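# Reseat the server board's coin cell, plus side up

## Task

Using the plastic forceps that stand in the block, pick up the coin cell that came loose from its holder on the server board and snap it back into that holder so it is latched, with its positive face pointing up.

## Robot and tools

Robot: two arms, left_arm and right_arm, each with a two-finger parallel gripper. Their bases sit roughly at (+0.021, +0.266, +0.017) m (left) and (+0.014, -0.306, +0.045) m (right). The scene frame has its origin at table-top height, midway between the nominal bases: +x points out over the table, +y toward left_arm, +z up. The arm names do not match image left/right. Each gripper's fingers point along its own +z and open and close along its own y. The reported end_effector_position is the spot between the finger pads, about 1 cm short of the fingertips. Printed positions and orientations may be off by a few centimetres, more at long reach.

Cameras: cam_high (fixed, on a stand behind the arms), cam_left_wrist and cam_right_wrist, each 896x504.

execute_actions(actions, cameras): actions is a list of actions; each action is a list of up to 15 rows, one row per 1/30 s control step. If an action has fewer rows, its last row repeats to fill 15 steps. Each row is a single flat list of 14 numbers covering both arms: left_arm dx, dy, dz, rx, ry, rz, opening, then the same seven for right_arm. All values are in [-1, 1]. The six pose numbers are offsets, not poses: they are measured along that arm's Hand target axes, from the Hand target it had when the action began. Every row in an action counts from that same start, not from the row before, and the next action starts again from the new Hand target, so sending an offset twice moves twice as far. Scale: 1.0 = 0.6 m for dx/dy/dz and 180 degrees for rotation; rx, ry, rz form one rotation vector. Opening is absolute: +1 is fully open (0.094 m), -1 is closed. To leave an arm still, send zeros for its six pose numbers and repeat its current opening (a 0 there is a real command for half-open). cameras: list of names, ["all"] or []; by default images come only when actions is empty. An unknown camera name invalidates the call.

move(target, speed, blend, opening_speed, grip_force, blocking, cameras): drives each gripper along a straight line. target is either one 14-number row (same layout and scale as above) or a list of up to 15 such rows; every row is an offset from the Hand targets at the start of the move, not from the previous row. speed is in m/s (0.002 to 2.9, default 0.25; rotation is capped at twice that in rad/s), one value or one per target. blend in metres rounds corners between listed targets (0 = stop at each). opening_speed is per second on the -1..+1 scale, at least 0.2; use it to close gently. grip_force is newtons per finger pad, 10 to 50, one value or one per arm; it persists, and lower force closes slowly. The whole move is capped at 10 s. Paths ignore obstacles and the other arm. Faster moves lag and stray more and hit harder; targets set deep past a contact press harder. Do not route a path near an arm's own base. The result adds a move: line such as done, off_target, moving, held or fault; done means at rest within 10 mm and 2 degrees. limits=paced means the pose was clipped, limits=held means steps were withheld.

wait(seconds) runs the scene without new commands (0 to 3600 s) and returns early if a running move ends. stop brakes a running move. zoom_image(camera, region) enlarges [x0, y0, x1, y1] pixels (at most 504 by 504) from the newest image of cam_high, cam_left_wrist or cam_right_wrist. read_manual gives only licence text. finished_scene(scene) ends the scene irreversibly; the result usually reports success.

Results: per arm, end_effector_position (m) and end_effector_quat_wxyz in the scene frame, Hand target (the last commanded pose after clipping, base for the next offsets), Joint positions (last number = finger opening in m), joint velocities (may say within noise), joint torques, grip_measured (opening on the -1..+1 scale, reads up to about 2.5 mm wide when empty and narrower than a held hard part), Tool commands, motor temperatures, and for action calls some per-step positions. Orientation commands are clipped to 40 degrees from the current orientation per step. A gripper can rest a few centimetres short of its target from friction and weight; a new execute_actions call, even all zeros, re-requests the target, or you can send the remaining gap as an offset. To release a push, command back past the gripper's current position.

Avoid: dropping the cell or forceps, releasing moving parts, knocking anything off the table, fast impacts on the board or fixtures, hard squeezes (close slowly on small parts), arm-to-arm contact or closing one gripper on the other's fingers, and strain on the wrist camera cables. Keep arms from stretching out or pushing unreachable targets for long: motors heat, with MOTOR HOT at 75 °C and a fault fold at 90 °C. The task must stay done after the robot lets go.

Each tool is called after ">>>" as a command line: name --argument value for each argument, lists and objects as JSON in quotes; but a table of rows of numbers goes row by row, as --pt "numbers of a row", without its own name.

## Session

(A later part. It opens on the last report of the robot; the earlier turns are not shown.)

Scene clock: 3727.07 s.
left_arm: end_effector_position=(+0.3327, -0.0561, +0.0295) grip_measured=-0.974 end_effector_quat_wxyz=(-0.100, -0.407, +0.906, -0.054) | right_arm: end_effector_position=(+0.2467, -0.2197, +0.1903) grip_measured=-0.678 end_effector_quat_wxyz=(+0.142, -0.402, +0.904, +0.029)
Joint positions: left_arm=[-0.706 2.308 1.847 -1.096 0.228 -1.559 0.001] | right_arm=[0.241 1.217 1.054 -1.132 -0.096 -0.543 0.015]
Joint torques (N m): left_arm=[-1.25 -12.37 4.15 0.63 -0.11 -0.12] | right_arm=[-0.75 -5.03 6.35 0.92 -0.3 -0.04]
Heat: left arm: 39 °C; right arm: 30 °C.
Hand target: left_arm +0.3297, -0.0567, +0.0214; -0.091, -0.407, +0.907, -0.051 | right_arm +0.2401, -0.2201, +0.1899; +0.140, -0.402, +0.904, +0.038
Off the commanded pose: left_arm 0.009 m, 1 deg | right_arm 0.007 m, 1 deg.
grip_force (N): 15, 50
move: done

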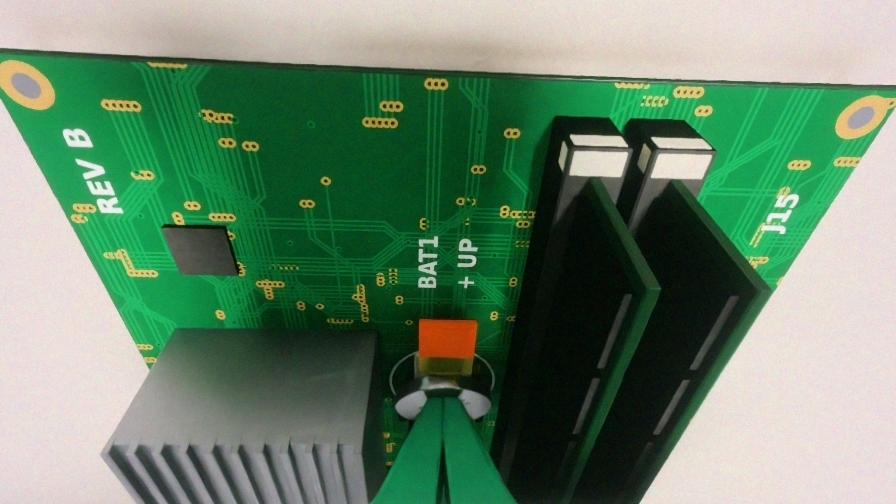

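>>> move --target '[0, 0, 0.0120, 0, 0, 0, -0.98, 0, 0, 0, 0, 0, 0, -0.68]' --speed 0.04 --cameras '["cam_left_wrist"]'

>>> zoom_image --camera "cam_left_wrist" --region '[370, 300, 530, 480]'

Scene clock: 3732.63 s.
left_arm: end_effector_position=(+0.3324, -0.0570, +0.0288) grip_measured=-0.974 end_effector_quat_wxyz=(-0.099, -0.408, +0.906, -0.058) | right_arm: end_effector_position=(+0.2467, -0.2197, +0.1903) grip_measured=-0.678 end_effector_quat_wxyz=(+0.142, -0.402, +0.904, +0.029)
Joint positions: left_arm=[-0.708 2.302 1.835 -1.081 0.228 -1.562 0.001] | right_arm=[0.241 1.217 1.054 -1.132 -0.096 -0.543 0.015]
Joint torques (N m): left_arm=[-1.4 -11.23 3.86 0.75 -0.11 -0.13] | right_arm=[-0.75 -5.04 6.35 0.92 -0.3 -0.03]
Heat: left arm: 38 °C; right arm: 30 °C.
Hand target: left_arm +0.3288, -0.0579, +0.0144; -0.091, -0.407, +0.907, -0.051 | right_arm +0.2401, -0.2201, +0.1899; +0.140, -0.402, +0.904, +0.038
Off the commanded pose: left_arm 0.015 m, 1 deg | right_arm 0.007 m, 1 deg.
grip_force (N): 15, 50
move: off_target (left_arm)

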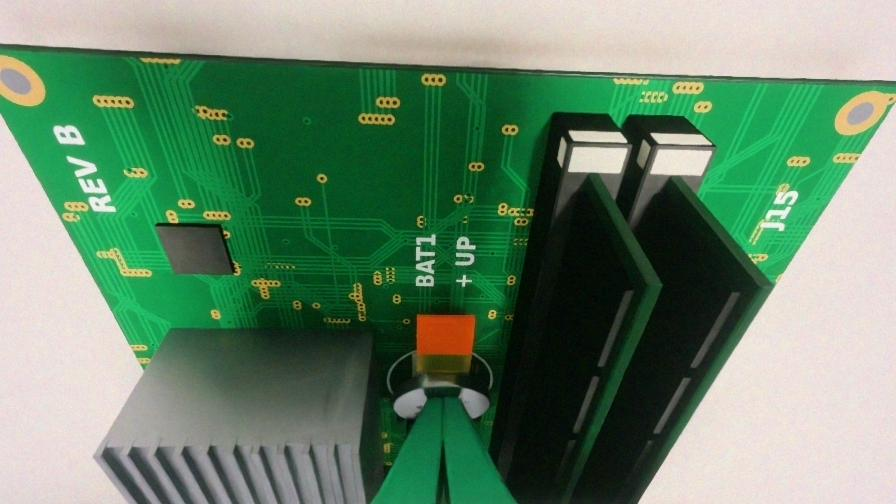

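Scaled by 2.800 from the camera's image (finer frame: 1280x720).

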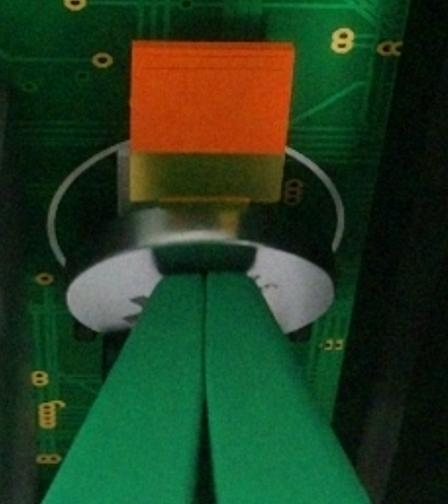

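>>> move --target '[0.0010, -0.0006, -0.0335, 0, 0, 0, -0.98, 0, 0, 0, 0, 0, 0, -0.68]' --speed 0.05 --cameras '["cam_left_wrist"]'

>>> zoom_image --camera "cam_left_wrist" --region '[370, 300, 530, 480]'

Scene clock: 3747.67 s.
left_arm: end_effector_position=(+0.3321, -0.0567, +0.0292) grip_measured=-0.974 end_effector_quat_wxyz=(-0.099, -0.408, +0.906, -0.057) | right_arm: end_effector_position=(+0.2467, -0.2197, +0.1903) grip_measured=-0.678 end_effector_quat_wxyz=(+0.142, -0.402, +0.904, +0.029)
Joint positions: left_arm=[-0.708 2.301 1.834 -1.083 0.228 -1.563 0.001] | right_arm=[0.241 1.217 1.054 -1.132 -0.096 -0.543 0.015]
Joint torques (N m): left_arm=[-0.7 -12.94 7.54 0.03 -0.11 -0.04] | right_arm=[-0.75 -5.03 6.35 0.93 -0.3 -0.04]
Heat: left arm: 36 °C; right arm: 30 °C.
Hand target: left_arm +0.3311, -0.0552, +0.0341; -0.091, -0.407, +0.907, -0.051 | right_arm +0.2401, -0.2201, +0.1899; +0.140, -0.402, +0.904, +0.038
Off the commanded pose: left_arm 0.005 m, 1 deg | right_arm 0.007 m, 1 deg.
grip_force (N): 15, 50
move: done

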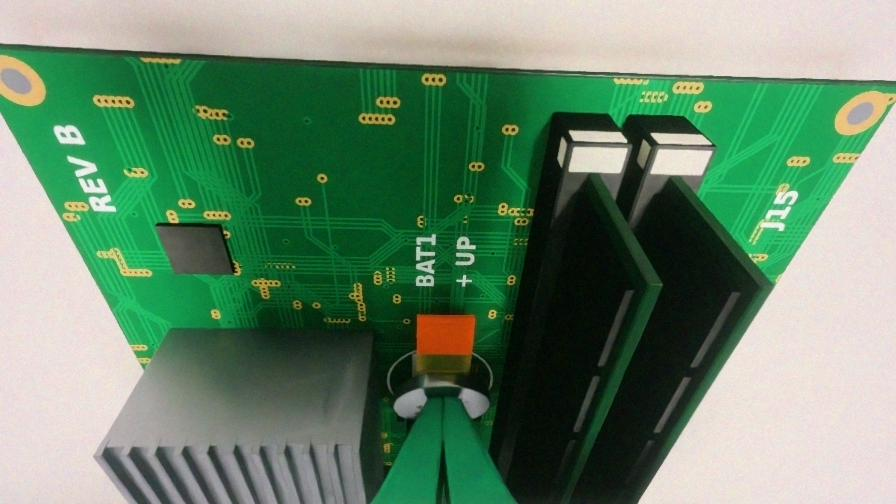

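Scaled by 2.800 from the camera's image (finer frame: 1280x720).

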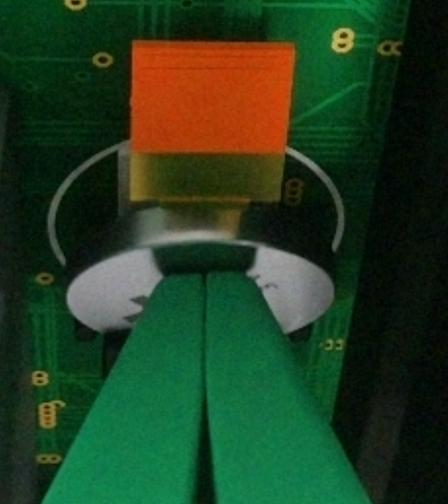

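>>> move --target '[-0.0040, -0.0003, -0.0177, 0, 0, 0, -0.98, 0, 0, 0, 0, 0, 0, -0.68]' --speed 0.05 --cameras '["cam_left_wrist"]'

>>> zoom_image --camera "cam_left_wrist" --region '[370, 300, 530, 480]'

Scene clock: 3754.73 s.
left_arm: end_effector_position=(+0.3299, -0.0548, +0.0314) grip_measured=-0.974 end_effector_quat_wxyz=(-0.102, -0.405, +0.907, -0.051) | right_arm: end_effector_position=(+0.2467, -0.2197, +0.1903) grip_measured=-0.678 end_effector_quat_wxyz=(+0.142, -0.402, +0.904, +0.029)
Joint positions: left_arm=[-0.708 2.301 1.843 -1.106 0.228 -1.556 0.001] | right_arm=[0.241 1.217 1.054 -1.132 -0.096 -0.543 0.015]
Joint torques (N m): left_arm=[0.2 -13.74 9.01 -0.13 -0.11 0.01] | right_arm=[-0.75 -5.03 6.34 0.93 -0.29 -0.03]
Heat: left arm: 37 °C; right arm: 30 °C.
Hand target: left_arm +0.3341, -0.0518, +0.0441; -0.091, -0.407, +0.907, -0.051 | right_arm +0.2401, -0.2201, +0.1899; +0.140, -0.402, +0.904, +0.038
Off the commanded pose: left_arm 0.014 m, 1 deg | right_arm 0.007 m, 1 deg.
grip_force (N): 15, 50
move: off_target (left_arm)

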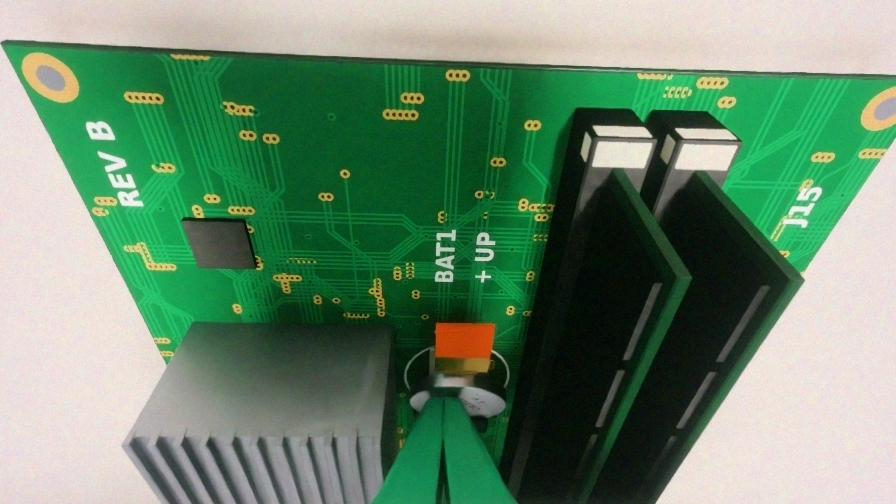

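Scaled by 2.800 from the camera's image (finer frame: 1280x720).

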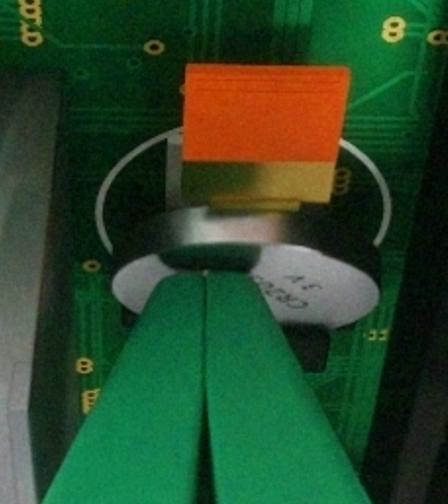

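>>> move --target '[-0.0110, 0.0010, 0.0450, 0, 0, 0, -0.98, 0, 0, 0, 0, 0, 0, -0.68]' --speed 0.04 --cameras '["cam_left_wrist"]'

>>> zoom_image --camera "cam_left_wrist" --region '[370, 300, 530, 480]'

Scene clock: 3770.33 s.
left_arm: end_effector_position=(+0.3323, -0.0567, +0.0296) grip_measured=-0.974 end_effector_quat_wxyz=(-0.101, -0.405, +0.907, -0.059) | right_arm: end_effector_position=(+0.2467, -0.2197, +0.1903) grip_measured=-0.678 end_effector_quat_wxyz=(+0.142, -0.402, +0.904, +0.029)
Joint positions: left_arm=[-0.706 2.301 1.835 -1.084 0.234 -1.554 0.001] | right_arm=[0.241 1.217 1.054 -1.132 -0.096 -0.543 0.015]
Joint torques (N m): left_arm=[0.18 -11.29 4.3 0.65 -0.16 0.02] | right_arm=[-0.76 -5.04 6.34 0.93 -0.3 -0.03]
Heat: left arm: 39 °C; right arm: 30 °C.
Hand target: left_arm +0.3346, -0.0511, +0.0163; -0.091, -0.407, +0.907, -0.051 | right_arm +0.2401, -0.2201, +0.1899; +0.140, -0.402, +0.904, +0.038
Off the commanded pose: left_arm 0.015 m, 1 deg | right_arm 0.007 m, 1 deg.
grip_force (N): 15, 50
move: off_target (left_arm)

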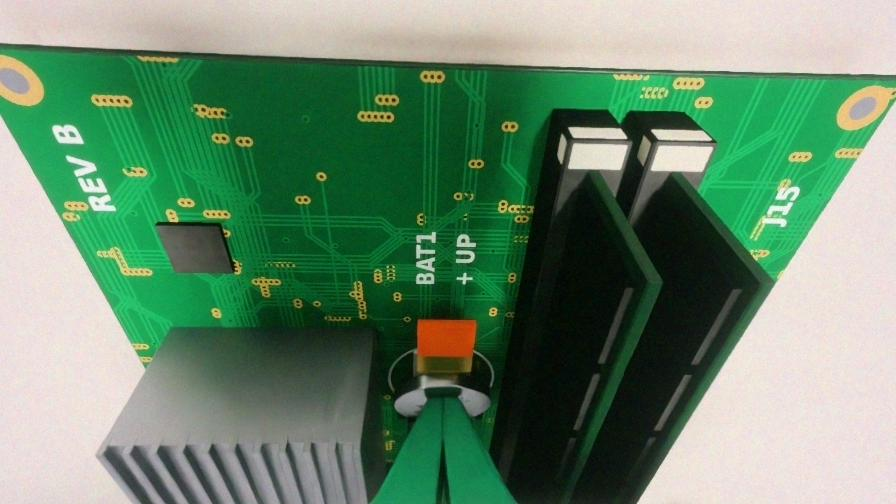

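Scaled by 2.800 from the camera's image (finer frame: 1280x720).

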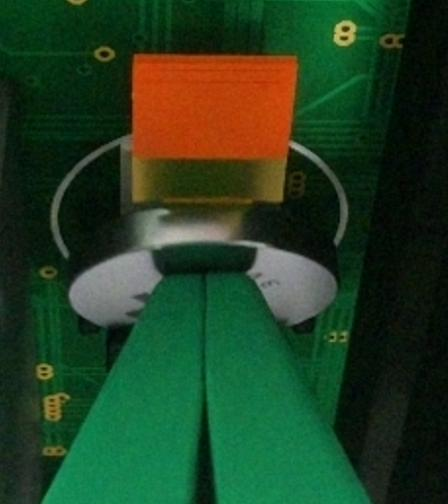

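>>> move --target '[-0.0040, 0.0, 0.0100, 0, 0, 0, -0.98, 0, 0, 0, 0, 0, 0, -0.68]' --speed 0.04 --cameras '["cam_left_wrist"]'

>>> zoom_image --camera "cam_left_wrist" --region '[370, 300, 530, 480]'

Scene clock: 3784.43 s.
left_arm: end_effector_position=(+0.3324, -0.0566, +0.0286) grip_measured=-0.974 end_effector_quat_wxyz=(-0.105, -0.405, +0.906, -0.061) | right_arm: end_effector_position=(+0.2467, -0.2197, +0.1903) grip_measured=-0.678 end_effector_quat_wxyz=(+0.142, -0.402, +0.904, +0.029)
Joint positions: left_arm=[-0.702 2.301 1.829 -1.077 0.242 -1.552 0.001] | right_arm=[0.241 1.217 1.054 -1.132 -0.096 -0.543 0.015]
Joint torques (N m): left_arm=[0.08 -10.63 3.75 0.79 -0.24 0.02] | right_arm=[-0.75 -5.04 6.35 0.92 -0.3 -0.03]
Heat: left arm: 38 °C; right arm: 30 °C.
Hand target: left_arm +0.3355, -0.0503, +0.0099; -0.091, -0.407, +0.907, -0.051 | right_arm +0.2401, -0.2201, +0.1899; +0.140, -0.402, +0.904, +0.038
Off the commanded pose: left_arm 0.020 m, 2 deg | right_arm 0.007 m, 1 deg.
grip_force (N): 15, 50
move: off_target (left_arm)

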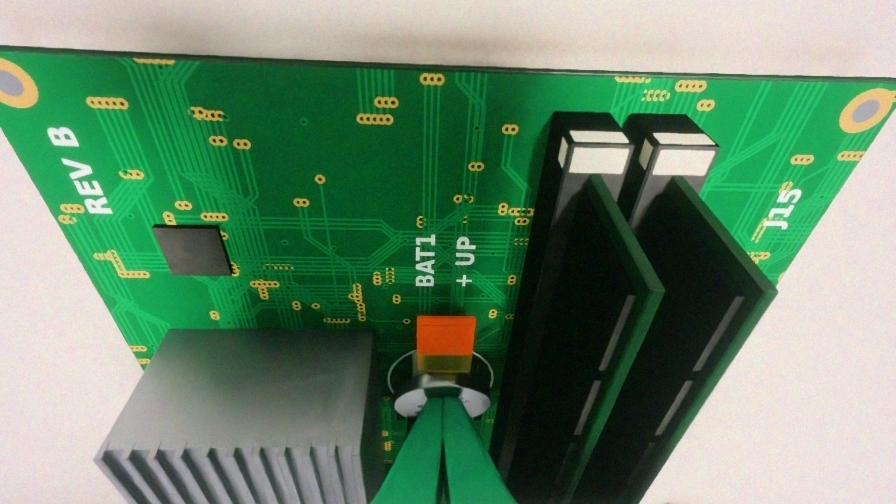

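Scaled by 2.800 from the camera's image (finer frame: 1280x720).

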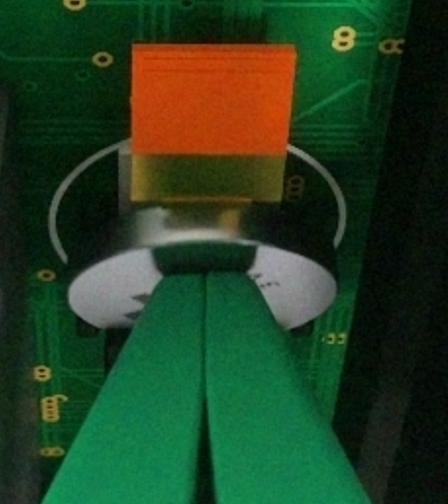

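>>> move --target '[-0.0040, 0.0, 0.0140, 0, 0, 0, -0.98, 0, 0, 0, 0, 0, 0, -0.68]' --speed 0.04 --cameras '["cam_left_wrist"]'

>>> zoom_image --camera "cam_left_wrist" --region '[370, 300, 530, 480]'

Scene clock: 3791.70 s.
left_arm: end_effector_position=(+0.3348, -0.0568, +0.0260) grip_measured=-0.974 end_effector_quat_wxyz=(-0.103, -0.405, +0.906, -0.067) | right_arm: end_effector_position=(+0.2467, -0.2197, +0.1903) grip_measured=-0.678 end_effector_quat_wxyz=(+0.142, -0.402, +0.904, +0.029)
Joint positions: left_arm=[-0.699 2.3 1.816 -1.054 0.243 -1.55 0.001] | right_arm=[0.241 1.217 1.054 -1.132 -0.096 -0.543 0.015]
Joint torques (N m): left_arm=[-0.13 -9.72 3.37 0.87 -0.26 0.02] | right_arm=[-0.75 -5.03 6.35 0.92 -0.3 -0.03]
Heat: left arm: 38 °C; right arm: 30 °C.
Hand target: left_arm +0.3359, -0.0501, +0.0012; -0.091, -0.407, +0.907, -0.051 | right_arm +0.2401, -0.2201, +0.1899; +0.140, -0.402, +0.904, +0.038
Off the commanded pose: left_arm 0.026 m, 2 deg | right_arm 0.007 m, 1 deg.
grip_force (N): 15, 50
move: off_target (left_arm)

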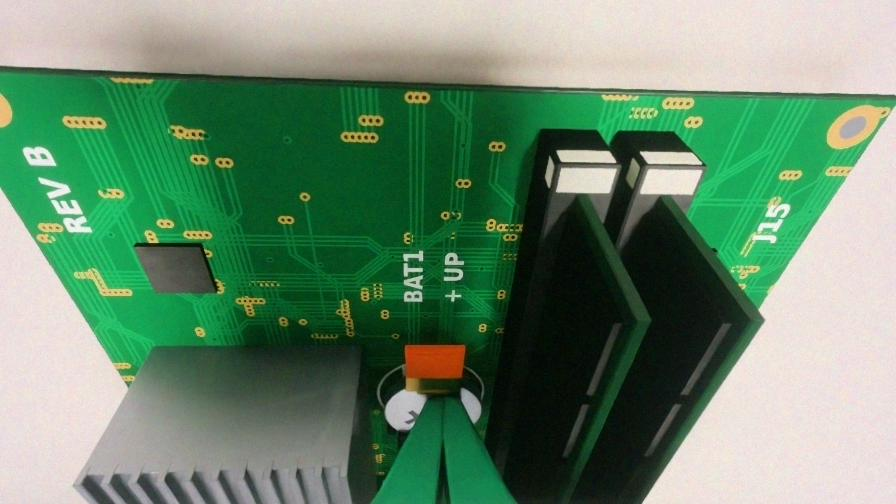

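Scaled by 2.800 from the camera's image (finer frame: 1280x720).

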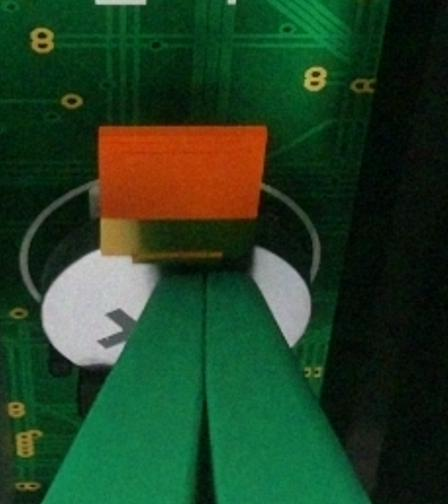

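>>> move --pt "0.0240 -0.0025 -0.1300 0 0 0 -0.98 0 0 0 0 0 0 -0.68" --pt "0.0500 0.0500 -0.2600 0 0 0 -0.98 0 0 0 0 0 0 -0.68" --speed '[0.06, 0.12]' --blend '[0.01, 0]' --cameras '["cam_left_wrist"]'

>>> zoom_image --camera "cam_left_wrist" --region '[330, 120, 530, 320]'

Scene clock: 3804.57 s.
left_arm: end_effector_position=(+0.3122, -0.0330, +0.1402) grip_measured=-0.974 end_effector_quat_wxyz=(-0.106, -0.404, +0.907, -0.046) | right_arm: end_effector_position=(+0.2467, -0.2197, +0.1903) grip_measured=-0.678 end_effector_quat_wxyz=(+0.142, -0.402, +0.904, +0.029)
Joint positions: left_arm=[-0.695 2.167 2.056 -1.47 0.232 -1.537 0.001] | right_arm=[0.241 1.217 1.054 -1.132 -0.096 -0.543 0.015]
Joint torques (N m): left_arm=[0.35 -14.2 9.14 -0.25 -0.13 -0.04] | right_arm=[-0.76 -5.03 6.35 0.92 -0.29 -0.04]
Heat: left arm: 38 °C; right arm: 29 °C.
Hand target: left_arm +0.3134, -0.0260, +0.1595; -0.091, -0.407, +0.907, -0.051 | right_arm +0.2401, -0.2201, +0.1899; +0.140, -0.402, +0.904, +0.038
Off the commanded pose: left_arm 0.021 m, 2 deg | right_arm 0.007 m, 1 deg.
grip_force (N): 15, 50
move: off_target (left_arm)

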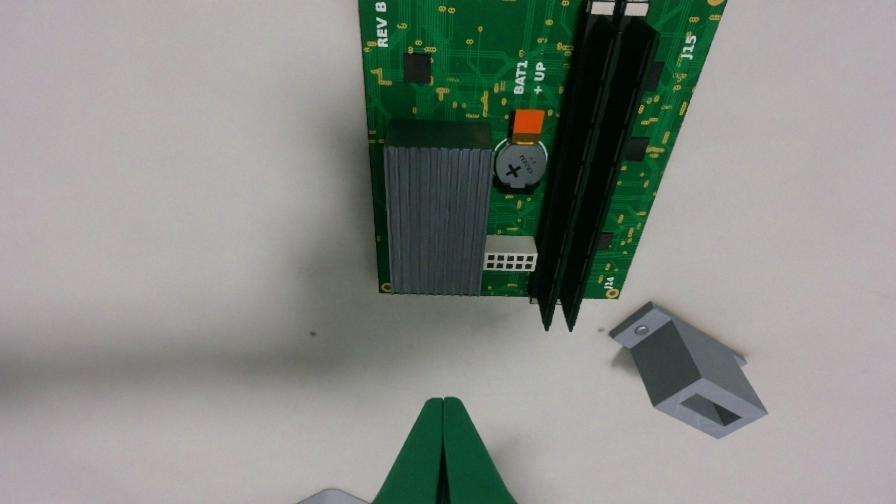

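Scaled by 2.520 from the camera's image (finer frame: 1280x720).

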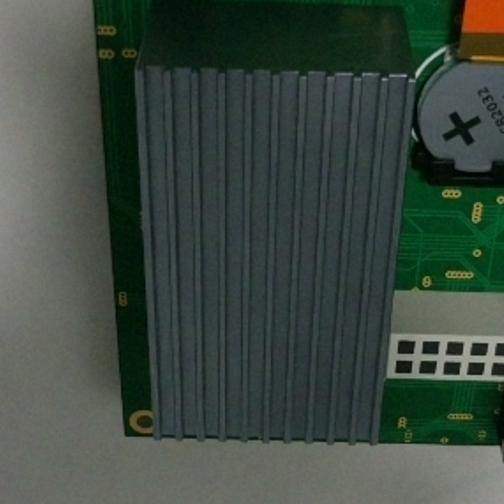

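>>> zoom_image --camera "cam_left_wrist" --region '[480, 95, 570, 205]'

Scaled by 4.582 from the camera's image (finer frame: 1280x720).

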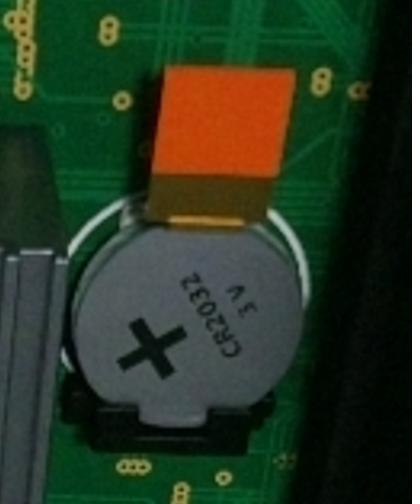

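>>> move --target '[0, 0, 0, 0, 0, 0, -0.98, 0.047, 0.0076, 0.1595, 0, 0, 0, -0.68]' --speed 0.12 --cameras '["cam_high", "cam_right_wrist"]'

>>> zoom_image --camera "cam_high" --region '[430, 240, 550, 350]'

Scene clock: 3822.70 s.
left_arm: end_effector_position=(+0.3120, -0.0329, +0.1402) grip_measured=-0.974 end_effector_quat_wxyz=(-0.106, -0.404, +0.907, -0.045) | right_arm: end_effector_position=(+0.2419, -0.2211, +0.0946) grip_measured=-0.678 end_effector_quat_wxyz=(+0.142, -0.402, +0.904, +0.029)
Joint positions: left_arm=[-0.695 2.167 2.056 -1.47 0.232 -1.537 0.001] | right_arm=[0.241 1.244 0.687 -0.738 -0.096 -0.544 0.015]
Joint torques (N m): left_arm=[0.36 -14.2 9.2 -0.23 -0.13 -0.03] | right_arm=[-0.72 -2.86 6.11 1.17 -0.29 -0.02]
Heat: left arm: 38 °C; right arm: 29 °C.
Hand target: left_arm +0.3134, -0.0260, +0.1594; -0.091, -0.407, +0.907, -0.051 | right_arm +0.2402, -0.2200, +0.0900; +0.140, -0.402, +0.904, +0.037
Off the commanded pose: left_arm 0.021 m, 2 deg | right_arm 0.005 m, 1 deg.
grip_force (N): 15, 50
move: done

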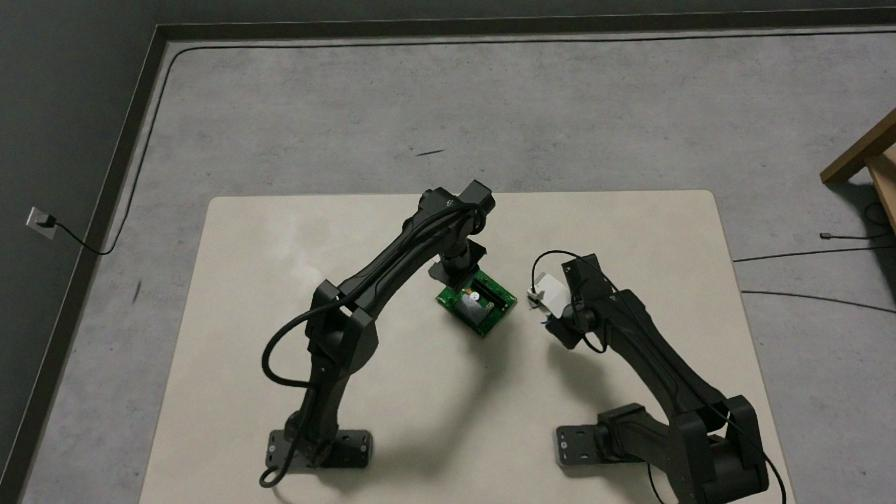

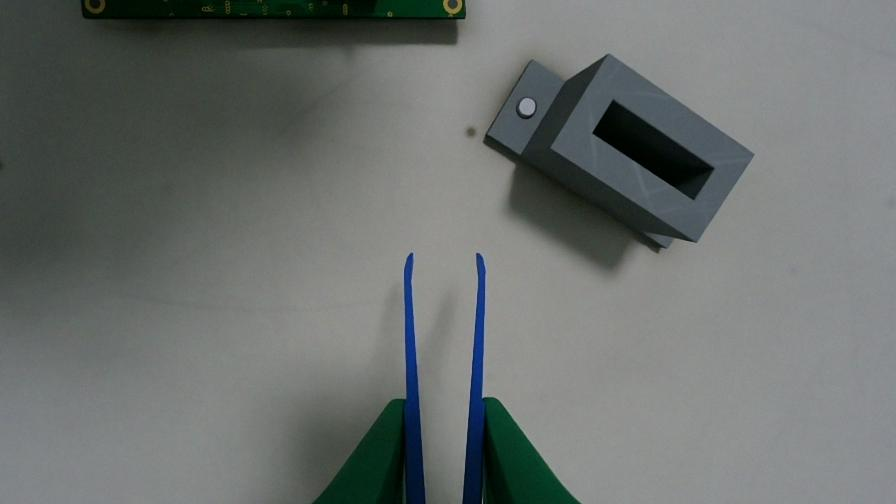

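Scaled by 4.200 from the camera's image (finer frame: 1280x720).

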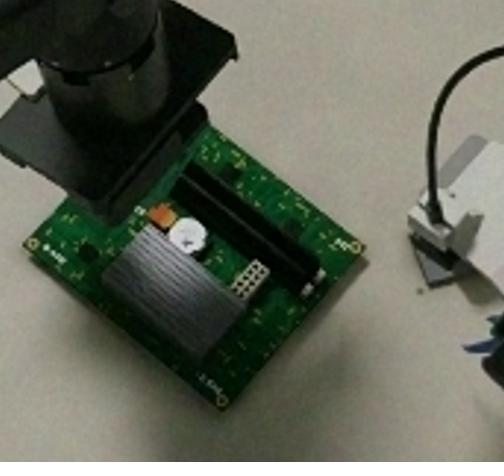

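>>> finished_scene --scene 2

The scene is finished: the task was done.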